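# Load a circuit board into the test press and pass

## Task

Pick up a circuit board from the black tray and set it into the nest of the test press so that its bare (unpopulated) rail faces toward you. Then clamp the press shut with its red handle and push the green TEST button; the job counts as done only if the PASS lamp comes on and everything stays that way once the robot lets go.

## Robot and tools

Robot: two six-joint arms, left_arm and right_arm, each with a parallel gripper. Joint order per arm, always: waist, shoulder, elbow, wrist pitch, wrist yaw, wrist roll. Stated ranges (rad): waist -2.618 to 3.054, shoulder 0.000 to 3.142, elbow 0.000 to 3.142, wrist pitch -1.571 to 1.571, wrist yaw -1.571 to 1.571, wrist roll -2.094 to 2.094. True ends may differ by up to 0.059 rad. Drives have backlash; wrists are weak; small turns may not happen; friction and weight leave joints short or past, more when stretched out.

Frames: the scene frame sits on the table top, halfway between the arms' nominal bases, +x out over the table, +z up, left_arm toward +y (not the image's left). Calibrated bases: left_arm at (-0.016, +0.302, 0) m, quat_wxyz (+1.000, 0, 0, -0.010); right_arm at (+0.013, -0.261, 0) m, quat_wxyz (+1.000, 0, 0, -0.006). Each arm reports its end_effector_position (m) and end_effector_quat_wxyz in its own base frame; these may be off by a few cm. The gripper's fingers point along its +z, open along its y; the reported point lies between the pads, just behind the tips. Fixed cameras and the table use the scene frame.

The 14-number row (used by every moving tool): left_arm's 6 joint numbers then its opening, then right_arm's 6 joint numbers then its opening, each in [-1, 1]. Joint numbers are offsets, not poses: they are added to the arm's Joint targets as they stood when the action (or move) began, not to the previous row. Scale: 1.0 = 2.224 rad for waist, shoulder, elbow and 8.485 rad for the three wrist joints. Send 0 for an arm's joints to hold it. Opening is absolute: +1 fully open (about 87 mm between pads), +0.5 about 69, 0 about 43, -0.5 about 18, -1 closed. Always resend the current opening for a gripper you want unchanged; 0 is a real command.

execute_actions: actions is a list of up to 15 actions; each action is a list of up to 15 rows, one row per 1/30 s step, and the last row repeats to fill 15 steps. An action is rejected for both arms if it would push any joint more than 0.059 rad beyond its stated range; a malformed call or a failing first action rejects the whole call. An empty actions list just reports state. cameras: list of names, null/omitted or ["all"] for all, [] for none.

move: target is one row or a list of up to 15 rows, all offsets from the same starting Joint targets. All joints travel together, so grippers follow curves; it does not avoid obstacles or the other arm. speed (rad/s, 0.01 to 12.57, default 0.5) caps the joint with the longest travel; one value or one per target. blend (rad) rounds corners in a list. opening_speed (per second on the -1..+1 scale, at least 0.2) ramps the fingers. Finger changes in later targets apply only after arriving and settling. blocking=false returns after about 0.5 s while the move continues. The result adds a move: line: done, off_target (resting more than 0.035 rad from target), moving, held, or fault, plus limits=held if steps were withheld. done does not prove contact or its absence.

wait: seconds 0 to 10; arms hold their last command and any running move continues. stop: brakes a running move (needs room). zoom_image: camera (cam_high, cam_low, cam_left_wrist, cam_right_wrist) and region [x0, y0, x1, y1] in pixels, at most 504 by 504, from that camera's latest image. finished_scene: scene = this scene's number; irreversible, call only when the press shows PASS.

Motion limits: per step a target can lead the measured angle by at most 0.339 rad (big joints) or 2.2 rad (wrists); if targets would put a gripper over 200 mm from where it is, they are scaled back. Large offsets may need several actions; finish an unfinished motion with a new command.

Result lines: Joint positions and Joint velocities per arm (six joints in rad, rad/s, then gripper 0 closed to 1 open); "within noise" means still. Joint targets are the base for your next offsets. Joint torques include gravity, have offsets and noise, and joints 1 to 3 wrap at ±28 N m. grip_measured is on the command scale. Tool commands shows present commands. "joint sent to its limit" means a joint was stopped at its real end; "joint command not followed" means the clearance check altered targets. MOTOR HOT appears at 75 °C; at 90 °C an OVER-TEMPERATURE FAULT folds that arm away for good.

Gripping: close to roughly 0.04 below the grip_measured value at first contact for full force (about 20 N per pad); less difference grips lighter. Close slowly to avoid excess force.

Cameras: all 672x504; calibration is approximate (fixed cameras shifted up to about 2.3° and 9 mm; wrist images may lag motion).

Avoid: dropping the board, releasing parts while moving, slams, hard pushes, collisions or squeezes between the two arms (including closing on the other gripper), anything falling off or being left off the table, long stretched holds that heat motors, and fault stops. A loose object may occasionally be nudged by outside pushes. To end a push against something, command targets back past the measured positions.

Each tool is called as name(argument=value, ...), one argument or row to a line, values as JSON.

## Session

execute_actions(
  actions=[],
)

Scene clock: 0.00 s.
left_arm: end_effector_position=(+0.3195, -0.0868, +0.2689) grip_measured=+1.000 end_effector_quat_wxyz=(+0.652, -0.045, +0.757, -0.005) | right_arm: end_effector_position=(+0.3344, +0.0760, +0.1969) grip_measured=+0.976 end_effector_quat_wxyz=(+0.704, +0.154, +0.692, +0.050)
Joint positions: left_arm=[-0.547 0.895 0.774 -0.06 -0.591 -0.168 1] | right_arm=[0.515 0.994 0.361 0.627 0.662 0.293 0.988]
Joint velocities: within noise
Joint torques (N m): no reading
Motor temperatures (°C): left_arm=[27 34 37 36 24 28 28] | right_arm=[28 34 38 38 29 27 27]
Heat: left arm: 37 °C; right arm: 38 °C.
Joint targets: left_arm=[-0.542 0.890 0.787 -0.065 -0.590 -0.167] | right_arm=[0.520 0.986 0.377 0.630 0.662 0.292]
Tool commands: left_gripper/opening=+1.0 right_gripper/opening=+1.0

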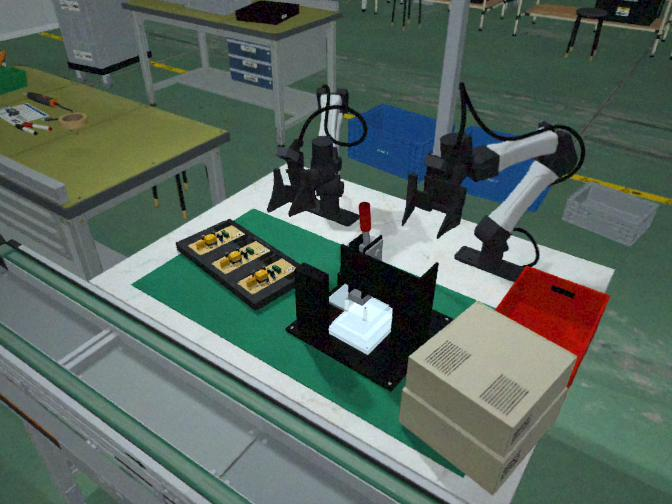

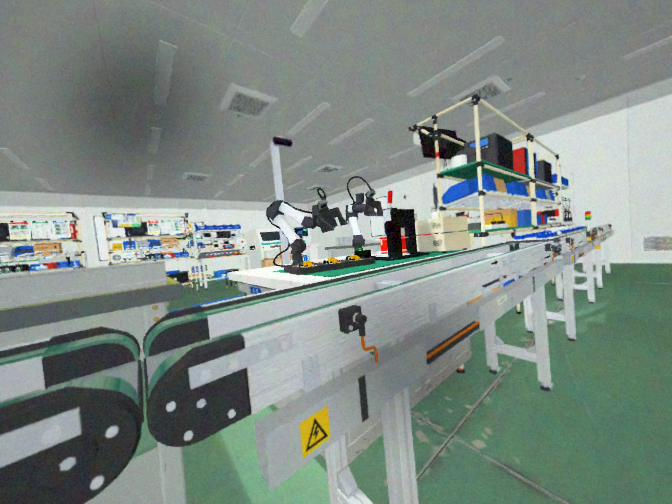

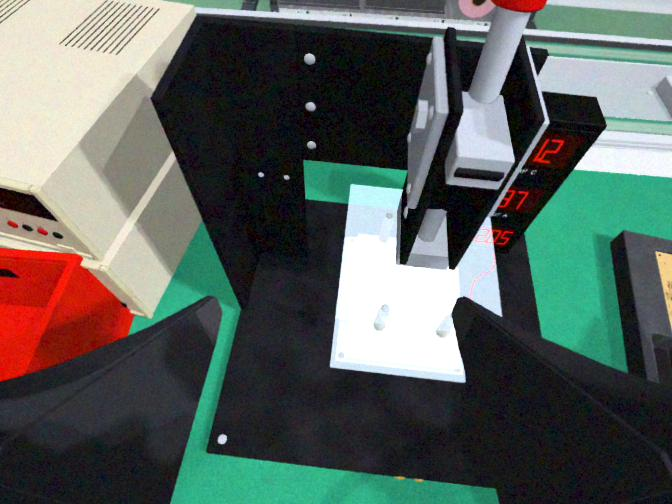

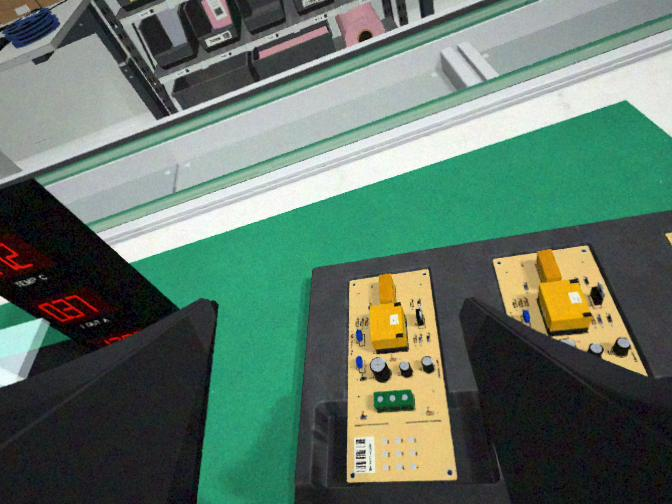

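zoom_image(
  camera="cam_high",
  region=[260, 190, 480, 390],
)

zoom_image(
  camera="cam_left_wrist",
  region=[150, 0, 630, 504],
)

zoom_image(
  camera="cam_right_wrist",
  region=[200, 180, 672, 504],
)

zoom_image(
  camera="cam_high",
  region=[160, 200, 320, 320],
)

zoom_image(
  camera="cam_low",
  region=[230, 180, 470, 300],
)

Scaled by 2.291 from the camera's 672x504 image, which has a finer 960x720 frame.

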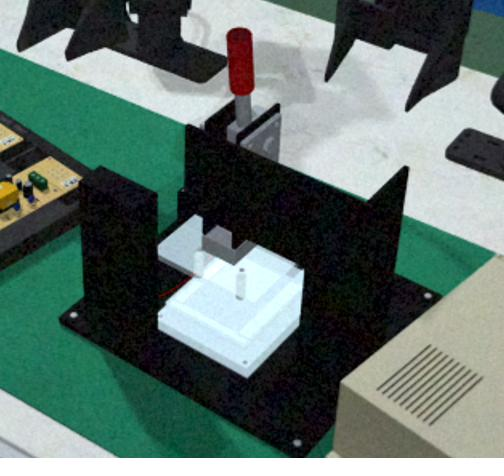

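Scaled by 1.000.

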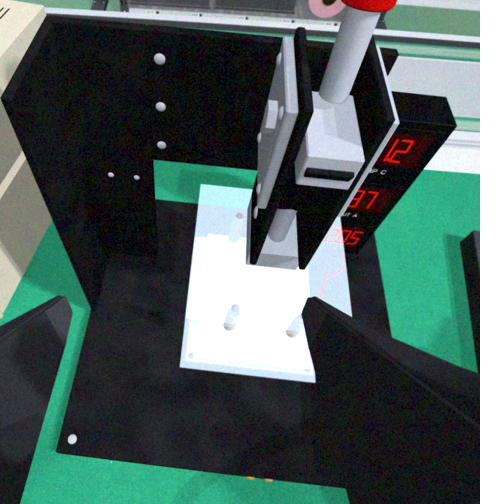

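Scaled by 1.068 from the camera's 672x504 image, which has a finer 960x720 frame.

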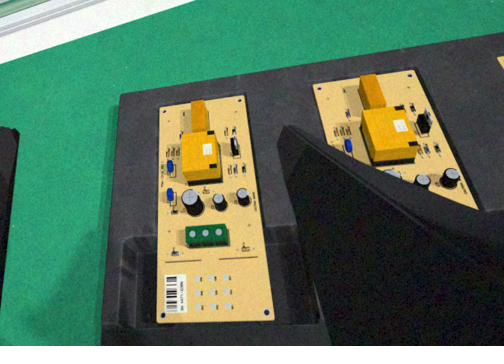

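Scaled by 3.150 from the camera's 672x504 image, which has a finer 960x720 frame.

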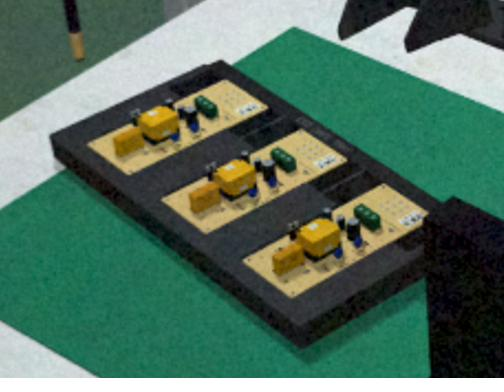

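Scaled by 2.100 from the camera's 672x504 image, which has a finer 960x720 frame.

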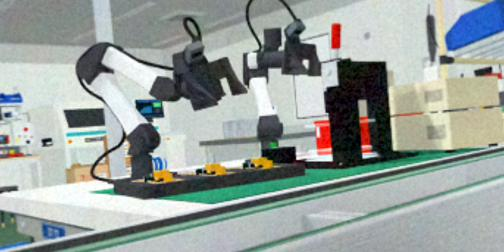

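zoom_image(
  camera="cam_left_wrist",
  region=[310, 150, 540, 400],
)

zoom_image(
  camera="cam_left_wrist",
  region=[380, 0, 620, 270],
)

zoom_image(
  camera="cam_high",
  region=[290, 240, 460, 390],
)

zoom_image(
  camera="cam_left_wrist",
  region=[370, 440, 500, 504],
)

Scaled by 2.016 from the camera's 672x504 image, which has a finer 960x720 frame.

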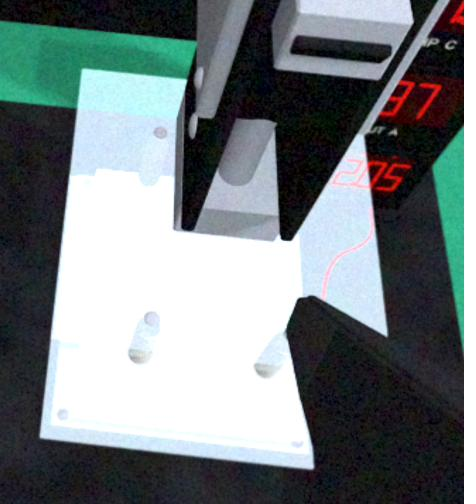

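Scaled by 1.867 from the camera's 672x504 image, which has a finer 960x720 frame.

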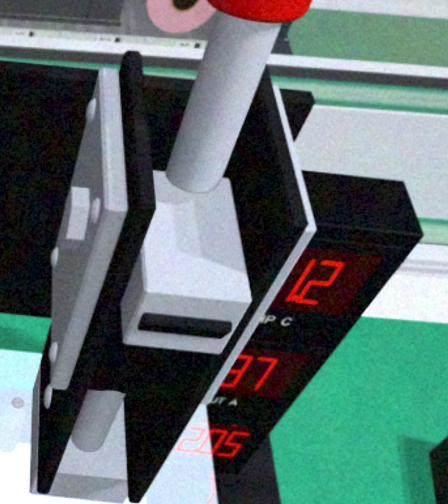

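Scaled by 2.965 from the camera's 672x504 image, which has a finer 960x720 frame.

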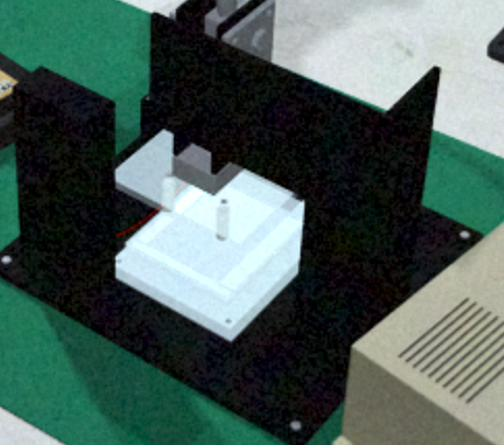

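Scaled by 3.877 from the camera's 672x504 image, which has a finer 960x720 frame.

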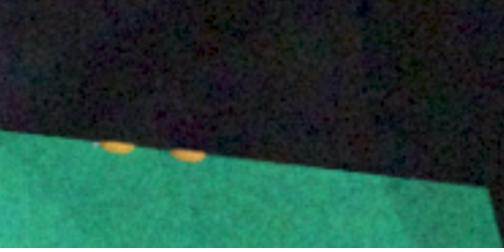

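move(
  target=[-0.0, -0.2, 0, -0.0825, 0, 0, 1, 0,0,0,0,0,0,1],
  speed=0.6,
)

Scene clock: 11.03 s.
left_arm: end_effector_position=(+0.2061, -0.0161, +0.2399) grip_measured=+1.000 end_effector_quat_wxyz=(+0.583, -0.012, +0.811, +0.043) | right_arm: end_effector_position=(+0.3344, +0.0760, +0.1969) grip_measured=+0.976 end_effector_quat_wxyz=(+0.704, +0.154, +0.692, +0.050)
Joint positions: left_arm=[-0.539 0.444 0.774 -0.721 -0.591 -0.168 1] | right_arm=[0.515 0.994 0.361 0.627 0.662 0.293 0.988]
Joint velocities: within noise
Joint torques (N m): left_arm=[-0.05 2.09 6.37 1.24 -0.01 0.01] | right_arm=[0.14 -2.09 8.54 1.94 -0.06 -0.02]
Motor temperatures (°C): left_arm=[26 34 39 39 24 28 28] | right_arm=[28 34 39 41 29 27 27]
Heat: left arm: 39 °C; right arm: 41 °C.
Joint targets: left_arm=[-0.542 0.446 0.787 -0.765 -0.590 -0.167] | right_arm=[0.520 0.986 0.377 0.630 0.662 0.292]
move: off_target (left_arm); left_arm: the wrist pitch is farthest, 0.044 rad from its target
camera_calibration:
cam_left_wrist: T_world_to_cam=[[0.0927217, -0.993048, -0.0725206, -0.0170356], [-0.929849, -0.0603141, -0.362964, 0.299416], [0.356066, 0.101088, -0.928977, 0.288729], [0, 0, 0, 1]] pos_world=[0.177185, -0.0280451, 0.375664]

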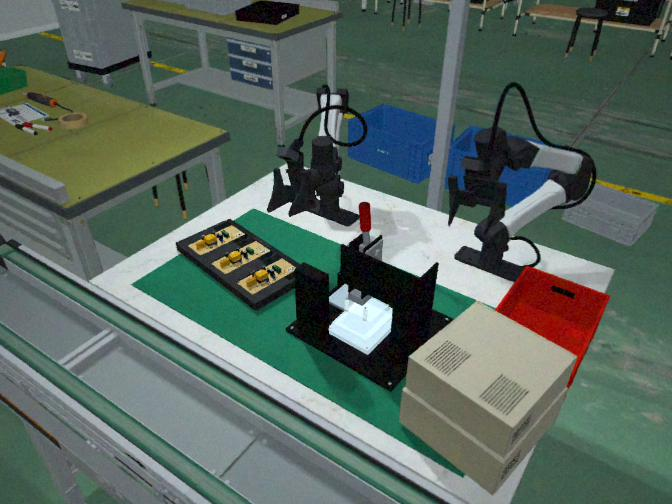

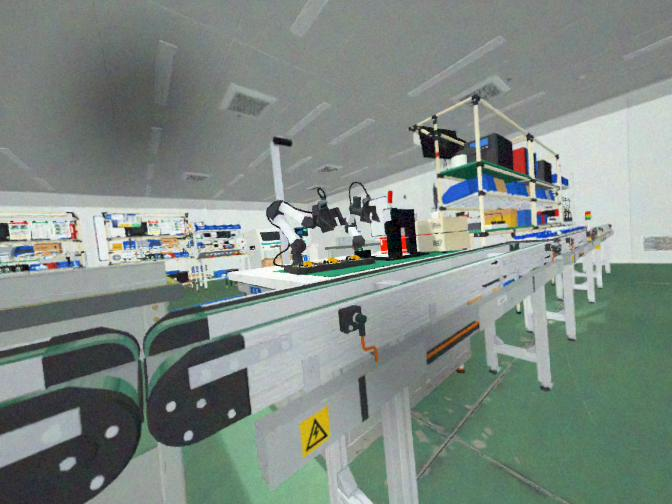

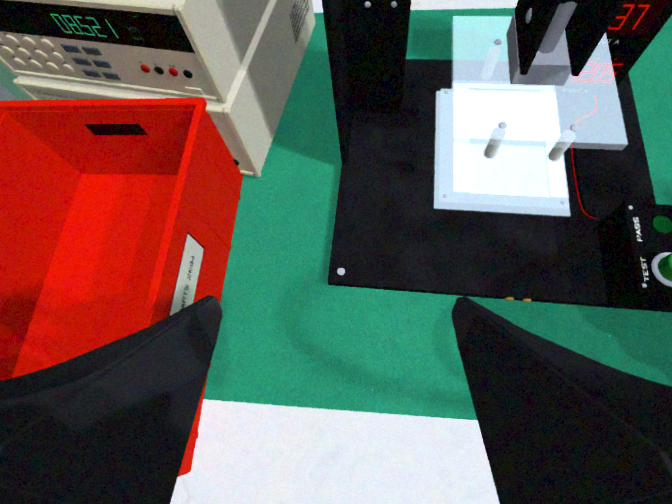

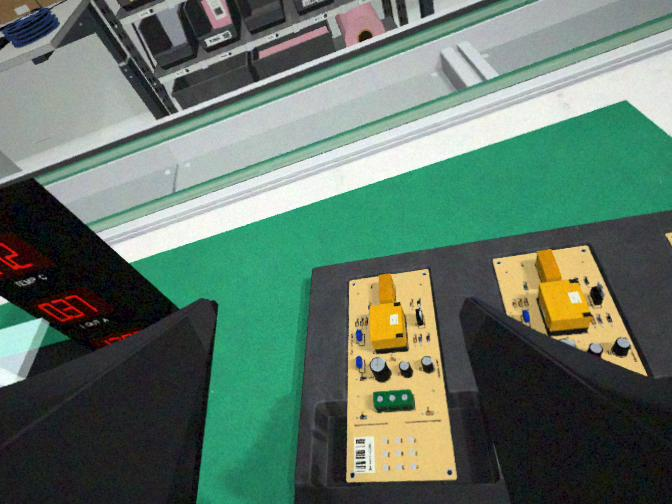

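zoom_image(
  camera="cam_left_wrist",
  region=[420, 0, 672, 310],
)

zoom_image(
  camera="cam_left_wrist",
  region=[590, 180, 672, 310],
)

zoom_image(
  camera="cam_high",
  region=[280, 190, 460, 390],
)

Scaled by 1.626 from the camera's 672x504 image, which has a finer 960x720 frame.

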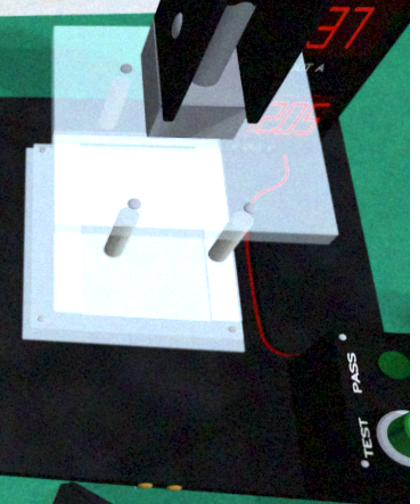

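Scaled by 3.877 from the camera's 672x504 image, which has a finer 960x720 frame.

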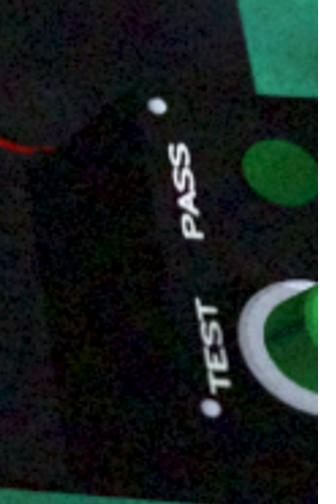

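Scaled by 2.520 from the camera's 672x504 image, which has a finer 960x720 frame.

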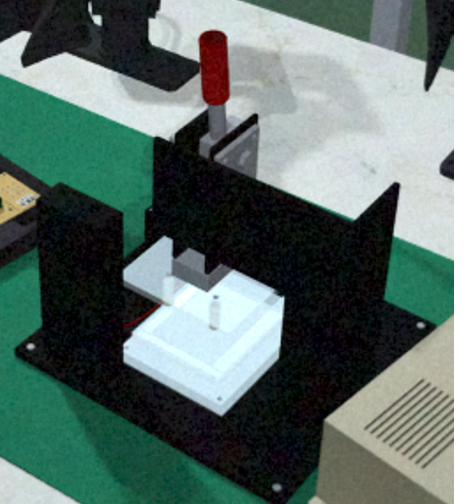

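zoom_image(
  camera="cam_low",
  region=[350, 180, 430, 270],
)

zoom_image(
  camera="cam_left_wrist",
  region=[420, 60, 600, 220],
)

Scaled by 5.600 from the camera's 672x504 image, which has a finer 960x720 frame.

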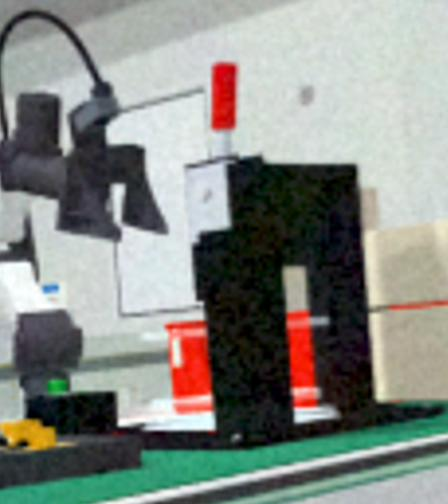

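Scaled by 2.800 from the camera's 672x504 image, which has a finer 960x720 frame.

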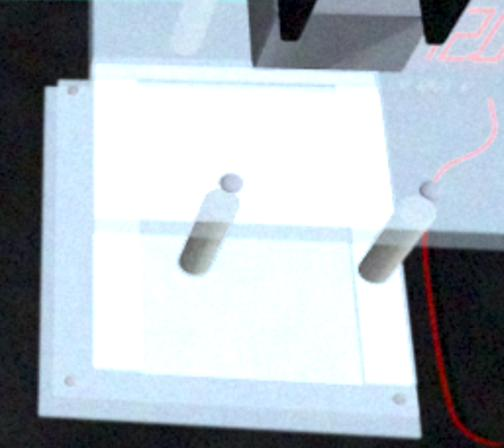

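move(
  target=[0,0,0,0,0,0,1, 0.18,-0.18,0,-0.047,-0.054,-0.034,1],
  speed=0.6,
  cameras=["cam_right_wrist","cam_high"],
)

zoom_image(
  camera="cam_right_wrist",
  region=[168, 0, 672, 504],
)

Scene clock: 16.70 s.
left_arm: end_effector_position=(+0.2060, -0.0161, +0.2398) grip_measured=+1.000 end_effector_quat_wxyz=(+0.583, -0.012, +0.811, +0.043) | right_arm: end_effector_position=(+0.2113, +0.2149, +0.2305) grip_measured=+0.976 end_effector_quat_wxyz=(+0.673, -0.232, +0.654, +0.253)
Joint positions: left_arm=[-0.539 0.444 0.774 -0.721 -0.591 -0.168 1] | right_arm=[0.918 0.586 0.361 0.261 0.217 0.011 0.988]
Joint velocities: within noise
Joint torques (N m): left_arm=[-0.16 1.94 6.37 1.23 0 -0.01] | right_arm=[0.59 -0.03 8.96 1.7 -0.19 -0.08]
Motor temperatures (°C): left_arm=[26 34 40 39 24 28 28] | right_arm=[28 34 40 42 29 27 27]
Heat: left arm: 40 °C; right arm: 42 °C.
Joint targets: left_arm=[-0.542 0.446 0.787 -0.765 -0.590 -0.167] | right_arm=[0.920 0.585 0.377 0.231 0.204 0.004]
move: off_target (left_arm); left_arm: the wrist pitch is farthest, 0.044 rad from its target
camera_calibration:
cam_right_wrist: T_world_to_cam=[[0.635377, -0.771801, -0.0248902, 0.0370669], [-0.594027, -0.467924, -0.654354, 0.398252], [0.493384, 0.430547, -0.755778, 0.11551], [0, 0, 0, 1]] pos_world=[0.15603, 0.165227, 0.348821]
Images, in order (width x height): cam_high 672x504, cam_right_wrist 672x504.

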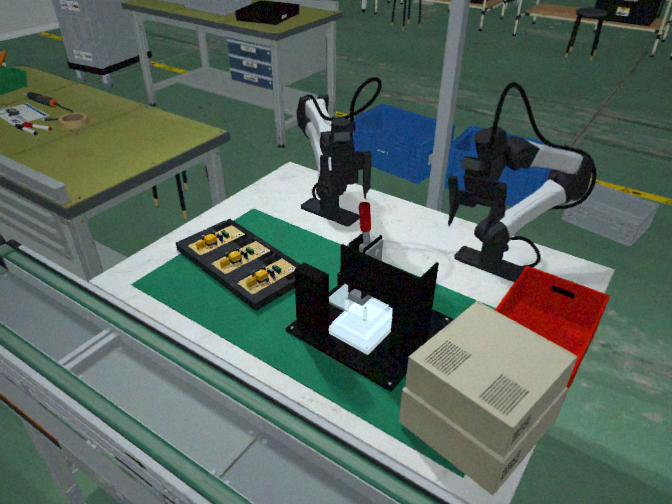

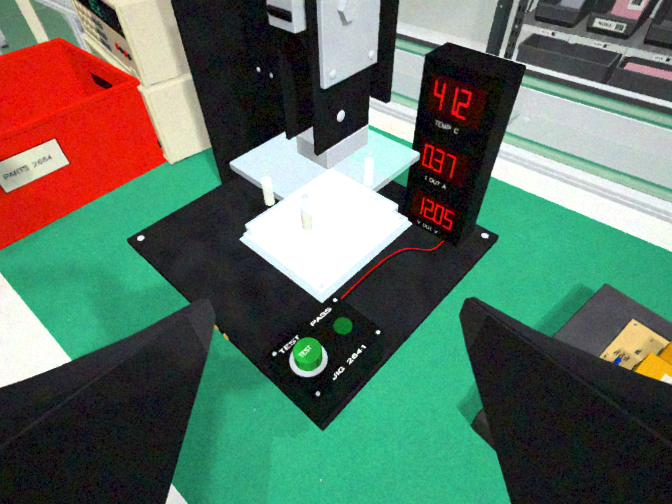

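Scaled by 1.000.

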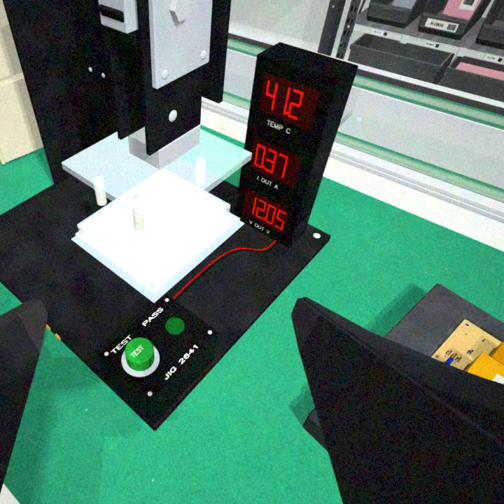

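zoom_image(
  camera="cam_right_wrist",
  region=[220, 110, 440, 310],
)

zoom_image(
  camera="cam_right_wrist",
  region=[240, 240, 400, 430],
)

Scaled by 2.291 from the camera's 672x504 image, which has a finer 960x720 frame.

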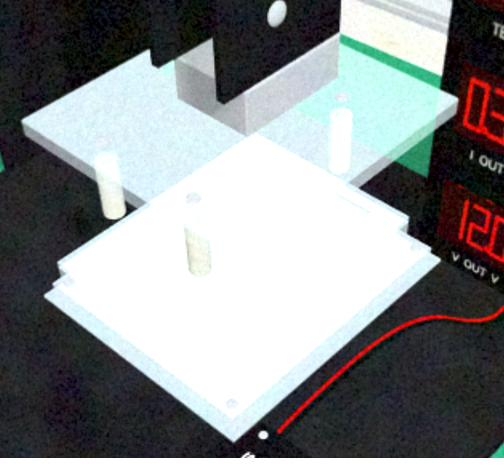

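Scaled by 2.653 from the camera's 672x504 image, which has a finer 960x720 frame.

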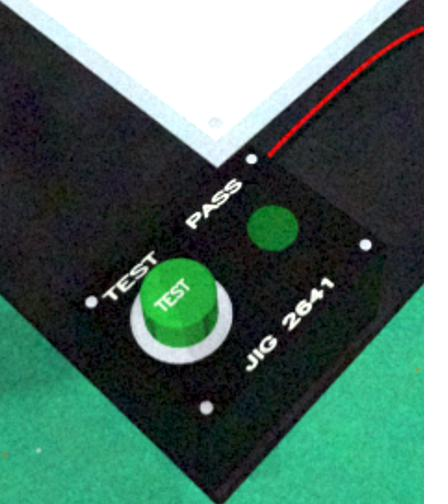

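zoom_image(
  camera="cam_high",
  region=[320, 280, 400, 360],
)

zoom_image(
  camera="cam_right_wrist",
  region=[235, 165, 335, 305],
)

zoom_image(
  camera="cam_right_wrist",
  region=[320, 165, 420, 305],
)

Scaled by 6.300 from the camera's 672x504 image, which has a finer 960x720 frame.

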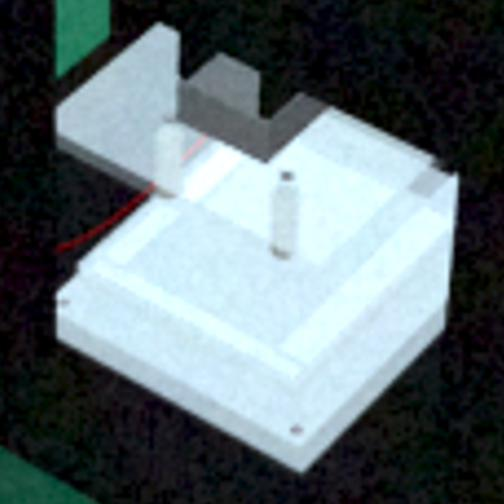

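Scaled by 3.600 from the camera's 672x504 image, which has a finer 960x720 frame.

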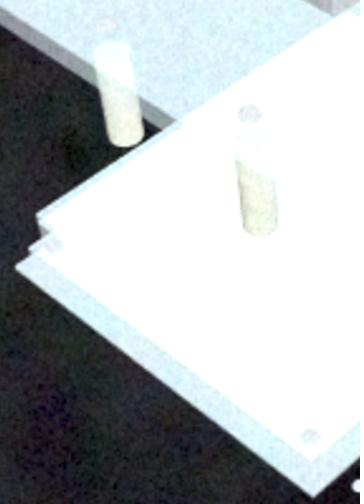

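Scaled by 3.600 from the camera's 672x504 image, which has a finer 960x720 frame.

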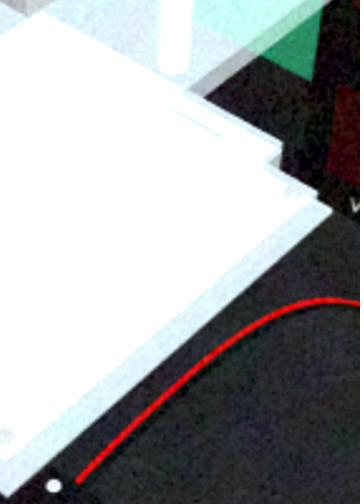

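move(
  target=[-0.11,0.1,0,0.045,-0.02,0.02,1, 0,0,0,0,0,0,1],
  speed=0.6,
  cameras=["cam_left_wrist","cam_high"],
)

zoom_image(
  camera="cam_left_wrist",
  region=[230, 0, 560, 260],
)

Scene clock: 24.70 s.
left_arm: end_effector_position=(+0.2461, -0.0763, +0.2604) grip_measured=+1.000 end_effector_quat_wxyz=(+0.618, +0.087, +0.778, +0.064) | right_arm: end_effector_position=(+0.2111, +0.2150, +0.2303) grip_measured=+0.976 end_effector_quat_wxyz=(+0.673, -0.233, +0.654, +0.253)
Joint positions: left_arm=[-0.783 0.662 0.774 -0.427 -0.75 -0.004 1] | right_arm=[0.918 0.586 0.361 0.26 0.216 0.01 0.988]
Joint velocities: within noise
Joint torques (N m): left_arm=[-0.66 0.66 6.83 2 -0.1 0.05] | right_arm=[0.59 -0.03 8.95 1.71 -0.17 -0.07]
Motor temperatures (°C): left_arm=[26 34 41 40 24 28 28] | right_arm=[28 34 41 42 29 27 27]
Heat: left arm: 41 °C; right arm: 42 °C.
Joint targets: left_arm=[-0.787 0.668 0.787 -0.383 -0.760 0.002] | right_arm=[0.920 0.585 0.377 0.231 0.204 0.003]
move: off_target (left_arm); left_arm: the wrist pitch is farthest, 0.044 rad from its target
camera_calibration:
cam_left_wrist: T_world_to_cam=[[-0.031543, -0.974376, -0.222702, -0.00792149], [-0.89023, 0.128689, -0.436955, 0.364396], [0.454418, 0.184473, -0.871478, 0.266835], [0, 0, 0, 1]] pos_world=[0.202892, -0.103836, 0.390001]
Images, in order (width x height): cam_high 672x504, cam_left_wrist 672x504.

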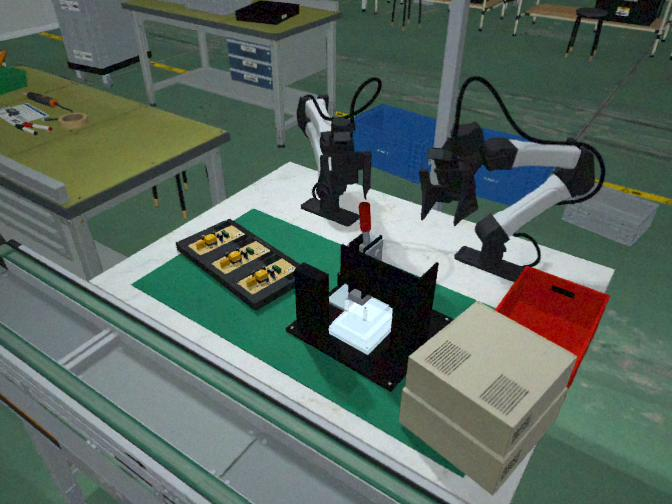

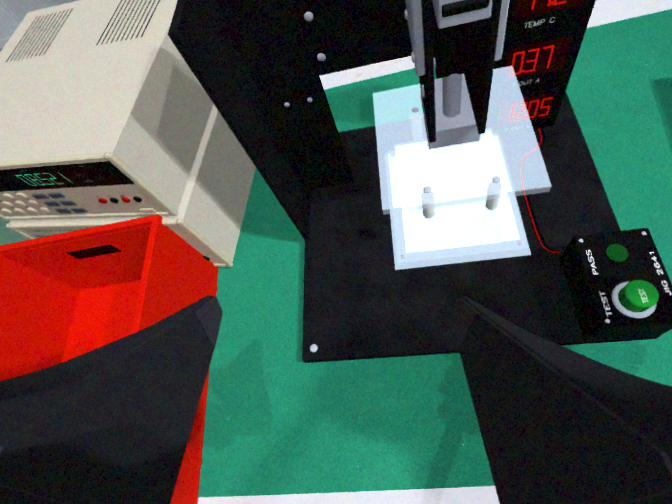

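Scaled by 1.527 from the camera's 672x504 image, which has a finer 960x720 frame.

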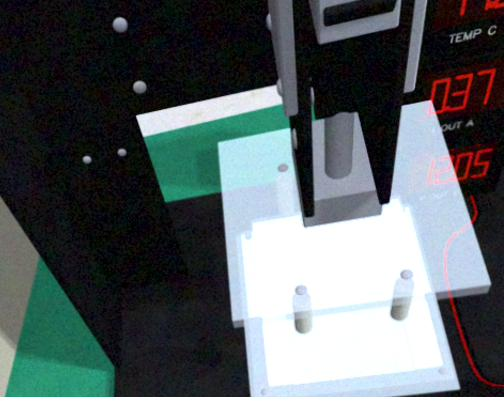

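zoom_image(
  camera="cam_left_wrist",
  region=[370, 120, 570, 275],
)

zoom_image(
  camera="cam_left_wrist",
  region=[380, 190, 470, 275],
)

zoom_image(
  camera="cam_left_wrist",
  region=[460, 190, 550, 275],
)

Scaled by 2.520 from the camera's 672x504 image, which has a finer 960x720 frame.

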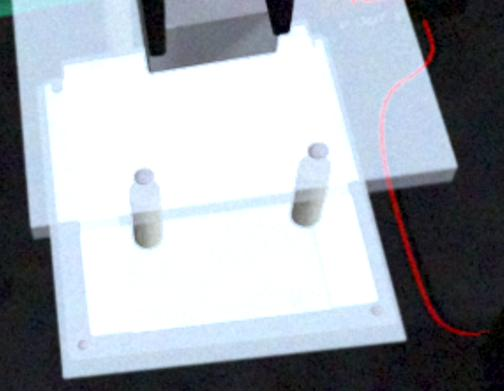

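Scaled by 5.600 from the camera's 672x504 image, which has a finer 960x720 frame.

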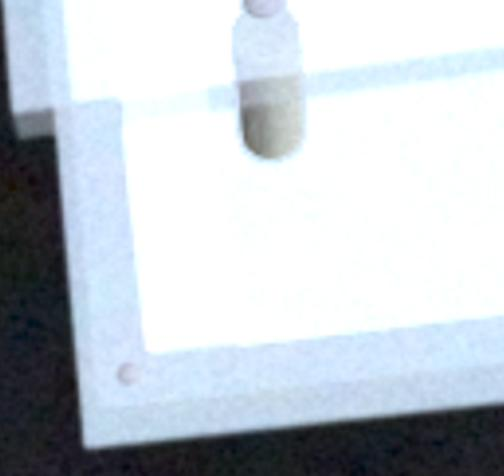

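Scaled by 5.600 from the camera's 672x504 image, which has a finer 960x720 frame.

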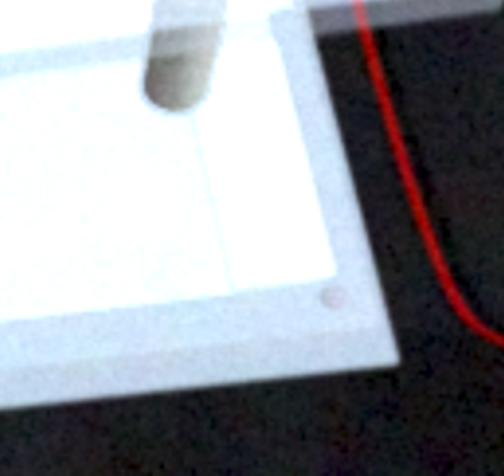

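move(
  target=[0,0,0,0,0,0,1, -0.953,0,0,-0.038,-0.1536,0,1],
  speed=0.8,
  cameras=["cam_right_wrist","cam_high"],
)

Scene clock: 41.40 s.
left_arm: end_effector_position=(+0.2461, -0.0762, +0.2606) grip_measured=+1.000 end_effector_quat_wxyz=(+0.619, +0.087, +0.778, +0.064) | right_arm: end_effector_position=(+0.2138, -0.1192, +0.1790) grip_measured=+0.976 end_effector_quat_wxyz=(+0.656, +0.135, +0.740, +0.058)
Joint positions: left_arm=[-0.783 0.662 0.774 -0.427 -0.751 -0.004 1] | right_arm=[-1.197 0.586 0.361 -0.065 -1.088 0.01 0.988]
Joint velocities: within noise
Joint torques (N m): left_arm=[-0.7 0.72 6.9 2 -0.11 0.06] | right_arm=[-0.38 0.2 8.69 1.43 -0.28 -0.08]
Motor temperatures (°C): left_arm=[26 34 42 43 24 28 28] | right_arm=[28 33 43 42 28 26 27]
Heat: left arm: 43 °C; right arm: 43 °C.
Joint targets: left_arm=[-0.787 0.668 0.787 -0.383 -0.760 0.002] | right_arm=[-1.200 0.585 0.377 -0.092 -1.099 0.004]
move: off_target (left_arm); left_arm: the wrist pitch is farthest, 0.044 rad from its target
camera_calibration:
cam_right_wrist: T_world_to_cam=[[-0.137696, -0.954092, -0.265987, -0.0369647], [-0.831164, 0.257363, -0.492881, 0.317983], [0.538709, 0.153212, -0.828444, 0.189363], [0, 0, 0, 1]] pos_world=[0.157195, -0.146117, 0.303772]
Images, in order (width x height): cam_high 672x504, cam_right_wrist 672x504.

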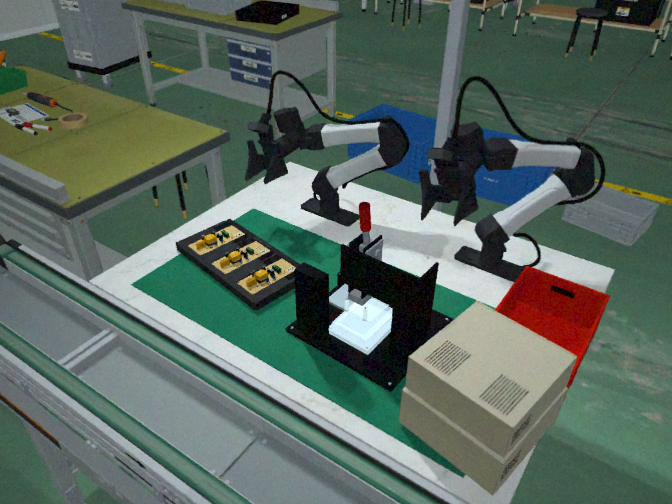

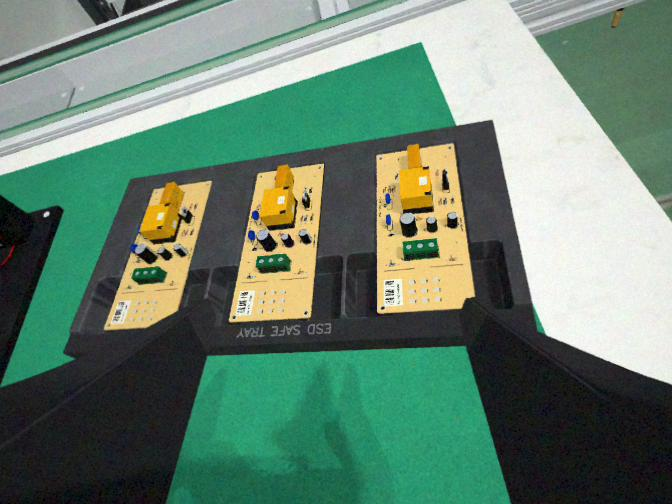

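zoom_image(
  camera="cam_right_wrist",
  region=[60, 130, 340, 370],
)

zoom_image(
  camera="cam_right_wrist",
  region=[320, 120, 540, 360],
)

Scaled by 1.800 from the camera's 672x504 image, which has a finer 960x720 frame.

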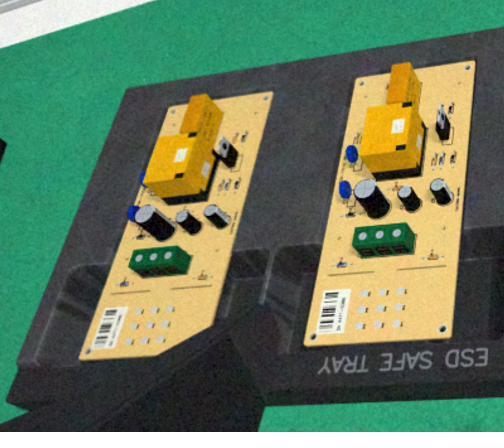

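Scaled by 2.100 from the camera's 672x504 image, which has a finer 960x720 frame.

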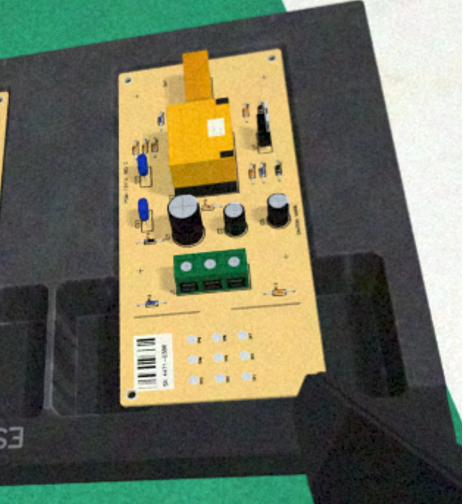

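move(
  target=[
    [-0.1488,0,0,0,-0.0014,-0.0705,1, 0,0,0,0,0,0,1],
    [-0.1488,0.7277,0.4984,0.0002,-0.0014,-0.0705,1, 0,0,0,0,0,0,1],
  ],
  speed=0.6,
  blend=0.1,
)

Scene clock: 48.80 s.
left_arm: end_effector_position=(+0.3409, -0.4569, +0.0803) grip_measured=+1.000 end_effector_quat_wxyz=(+0.480, +0.098, +0.872, -0.020) | right_arm: end_effector_position=(+0.2137, -0.1194, +0.1790) grip_measured=+0.976 end_effector_quat_wxyz=(+0.656, +0.135, +0.740, +0.058)
Joint positions: left_arm=[-1.114 2.29 1.862 -0.413 -0.762 -0.586 1] | right_arm=[-1.199 0.586 0.361 -0.065 -1.088 0.01 0.988]
Joint velocities: within noise
Joint torques (N m): left_arm=[-0.88 -12.97 8.66 1.56 -0.29 -0.12] | right_arm=[-0.36 0.18 8.69 1.43 -0.27 -0.08]
Motor temperatures (°C): left_arm=[26 34 43 44 24 28 28] | right_arm=[28 33 43 42 28 26 27]
Heat: left arm: 44 °C; right arm: 43 °C.
Joint targets: left_arm=[-1.118 2.287 1.895 -0.382 -0.772 -0.596] | right_arm=[-1.200 0.585 0.377 -0.092 -1.099 0.004]
move: done
camera_calibration:
cam_left_wrist: T_world_to_cam=[[-0.172035, -0.98163, -0.0825015, -0.38267], [-0.975587, 0.181382, -0.123814, 0.4471], [0.136504, 0.0591871, -0.98887, 0.197537], [0, 0, 0, 1]] pos_world=[0.343388, -0.468428, 0.219125]
cam_right_wrist: T_world_to_cam=[[-0.138457, -0.953864, -0.266409, -0.0369035], [-0.830915, 0.258256, -0.492832, 0.317946], [0.538896, 0.153127, -0.828338, 0.189427], [0, 0, 0, 1]] pos_world=[0.156995, -0.146319, 0.303772]

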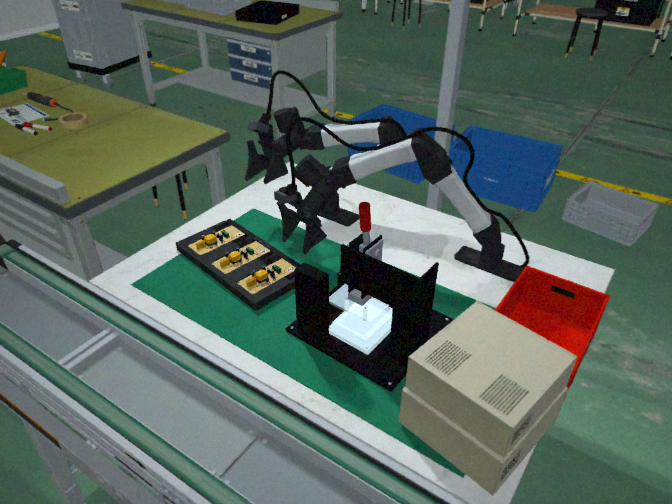

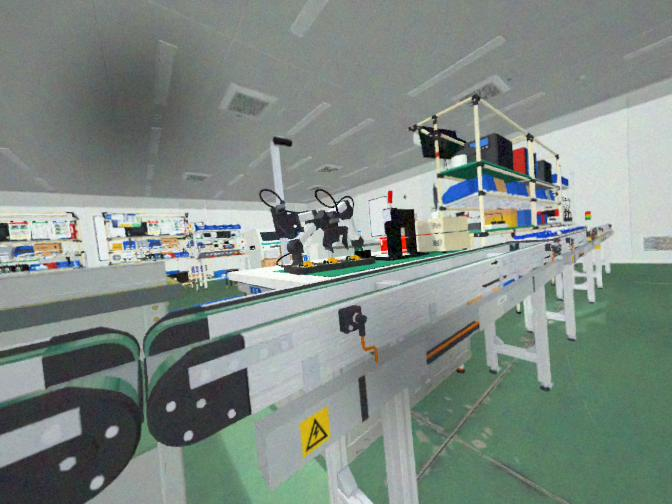

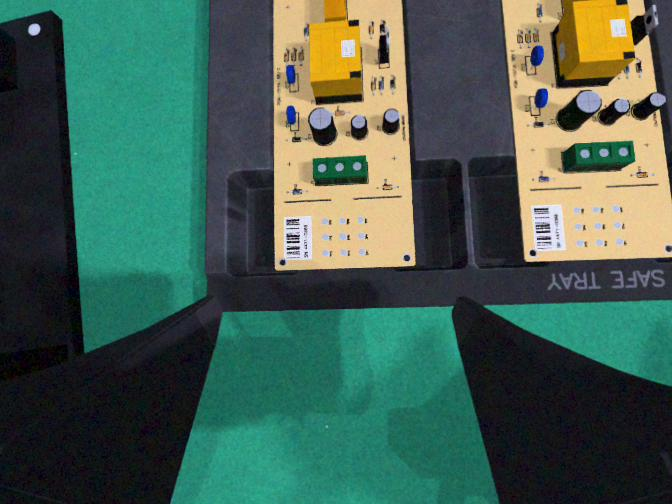

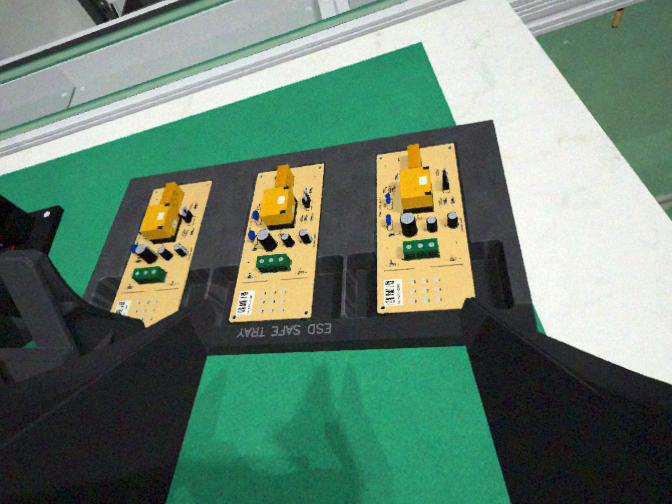

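move(
  target=[0.0284,0.0441,0.0081,0.02246,0.00463,0.00613,1, 0,0,0,0,0,0,1],
  speed=0.3,
  cameras=["cam_left_wrist","cam_right_wrist"],
)

Scene clock: 53.93 s.
left_arm: end_effector_position=(+0.3787, -0.4665, +0.0575) grip_measured=+1.000 end_effector_quat_wxyz=(+0.501, +0.073, +0.862, -0.042) | right_arm: end_effector_position=(+0.2137, -0.1194, +0.1790) grip_measured=+0.976 end_effector_quat_wxyz=(+0.656, +0.135, +0.740, +0.058)
Joint positions: left_arm=[-1.061 2.379 1.876 -0.234 -0.743 -0.55 1] | right_arm=[-1.199 0.586 0.361 -0.065 -1.088 0.01 0.988]
Joint velocities: within noise
Joint torques (N m): left_arm=[0.14 -12.86 8.76 1.79 -0.05 0.05] | right_arm=[-0.38 0.18 8.69 1.43 -0.28 -0.08]
Motor temperatures (°C): left_arm=[26 37 43 44 24 28 28] | right_arm=[28 33 44 41 28 26 27]
Heat: left arm: 44 °C; right arm: 44 °C.
Joint targets: left_arm=[-1.055 2.385 1.913 -0.191 -0.733 -0.544] | right_arm=[-1.200 0.585 0.377 -0.092 -1.099 0.004]
move: off_target (left_arm); left_arm: the wrist pitch is farthest, 0.042 rad from its target
camera_calibration:
cam_left_wrist: T_world_to_cam=[[-0.149307, -0.98854, -0.0222553, -0.402661], [-0.972983, 0.150892, -0.174745, 0.470639], [0.176101, -0.00443672, -0.984362, 0.125523], [0, 0, 0, 1]] pos_world=[0.375699, -0.468505, 0.19684]
cam_right_wrist: T_world_to_cam=[[-0.138457, -0.953864, -0.266409, -0.0369035], [-0.830915, 0.258256, -0.492832, 0.317946], [0.538896, 0.153127, -0.828338, 0.189427], [0, 0, 0, 1]] pos_world=[0.156995, -0.146319, 0.303772]
Images, in order (width x height): cam_left_wrist 672x504, cam_right_wrist 672x504.

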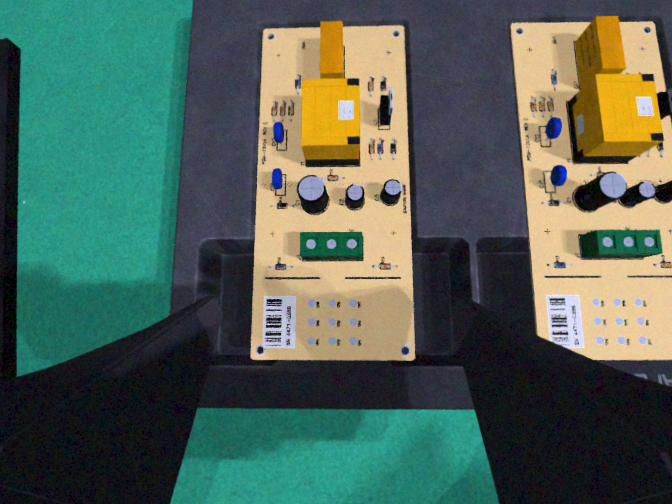

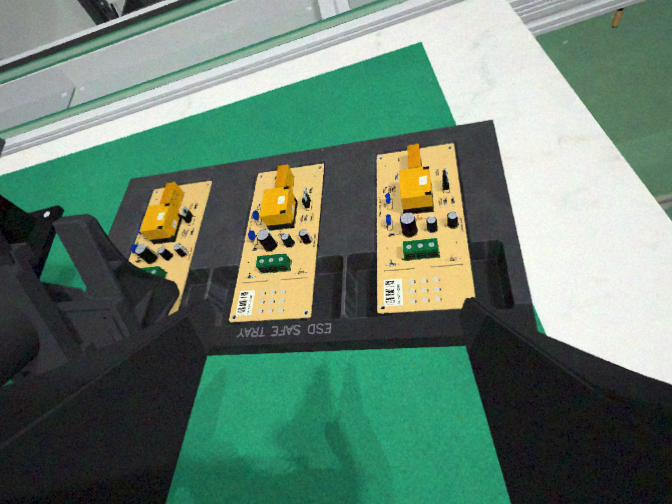

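move(
  target=[0,0.0129,-0.0168,0.0078,0,0,1, 0,0,0,0,0,0,1],
  speed=0.1,
  cameras=["cam_left_wrist","cam_high"],
)

zoom_image(
  camera="cam_left_wrist",
  region=[150, 200, 520, 460],
)

zoom_image(
  camera="cam_high",
  region=[230, 200, 330, 310],
)

Scene clock: 57.63 s.
left_arm: end_effector_position=(+0.3833, -0.4750, +0.0526) grip_measured=+1.000 end_effector_quat_wxyz=(+0.510, +0.065, +0.856, -0.057) | right_arm: end_effector_position=(+0.2137, -0.1194, +0.1790) grip_measured=+0.976 end_effector_quat_wxyz=(+0.656, +0.135, +0.740, +0.058)
Joint positions: left_arm=[-1.061 2.403 1.876 -0.168 -0.742 -0.55 1] | right_arm=[-1.199 0.586 0.361 -0.065 -1.088 0.01 0.988]
Joint velocities: within noise
Joint torques (N m): left_arm=[0.1 -12.7 5.89 1.81 -0.03 0.06] | right_arm=[-0.38 0.18 8.69 1.44 -0.28 -0.08]
Motor temperatures (°C): left_arm=[26 39 44 45 24 28 28] | right_arm=[28 33 44 41 28 26 27]
Heat: left arm: 45 °C; right arm: 44 °C.
Joint targets: left_arm=[-1.055 2.413 1.876 -0.125 -0.733 -0.544] | right_arm=[-1.200 0.585 0.377 -0.092 -1.099 0.004]
move: off_target (left_arm); left_arm: the wrist pitch is farthest, 0.043 rad from its target
camera_calibration:
cam_left_wrist: T_world_to_cam=[[-0.149878, -0.988653, 0.0101192, -0.412093], [-0.969201, 0.144891, -0.199139, 0.472509], [0.195413, -0.0396541, -0.979919, 0.0954058], [0, 0, 0, 1]] pos_world=[0.377549, -0.472096, 0.191755]
Images, in order (width x height): cam_high 672x504, cam_left_wrist 672x504.

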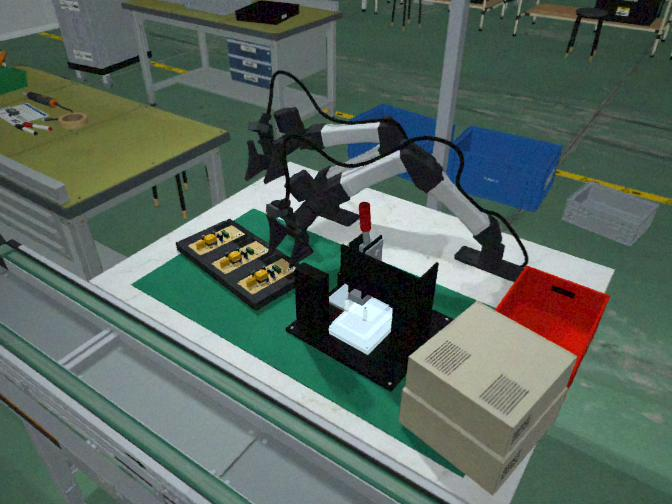

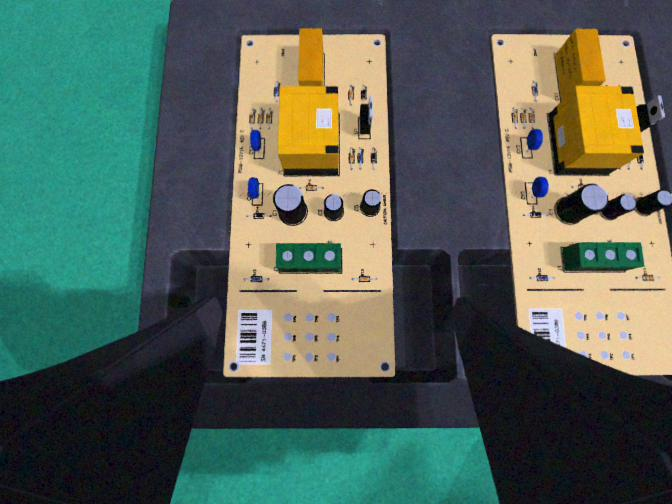

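Scaled by 1.362 from the camera's 672x504 image, which has a finer 960x720 frame.

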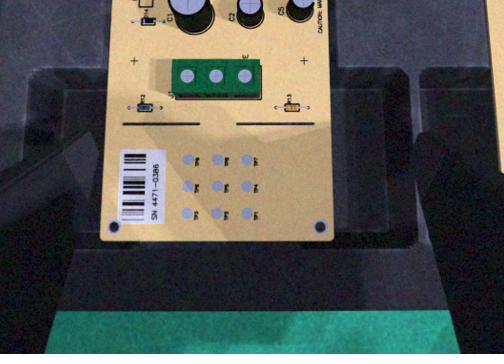

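Scaled by 4.582 from the camera's 672x504 image, which has a finer 960x720 frame.

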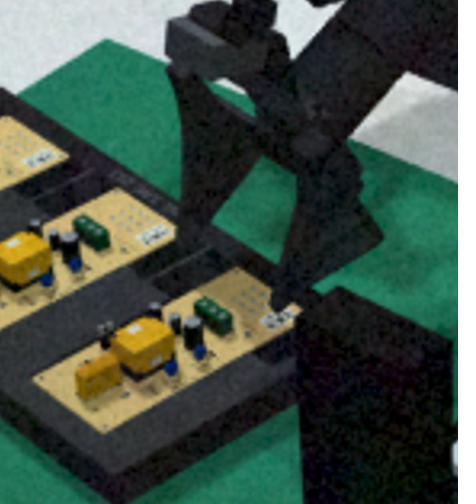

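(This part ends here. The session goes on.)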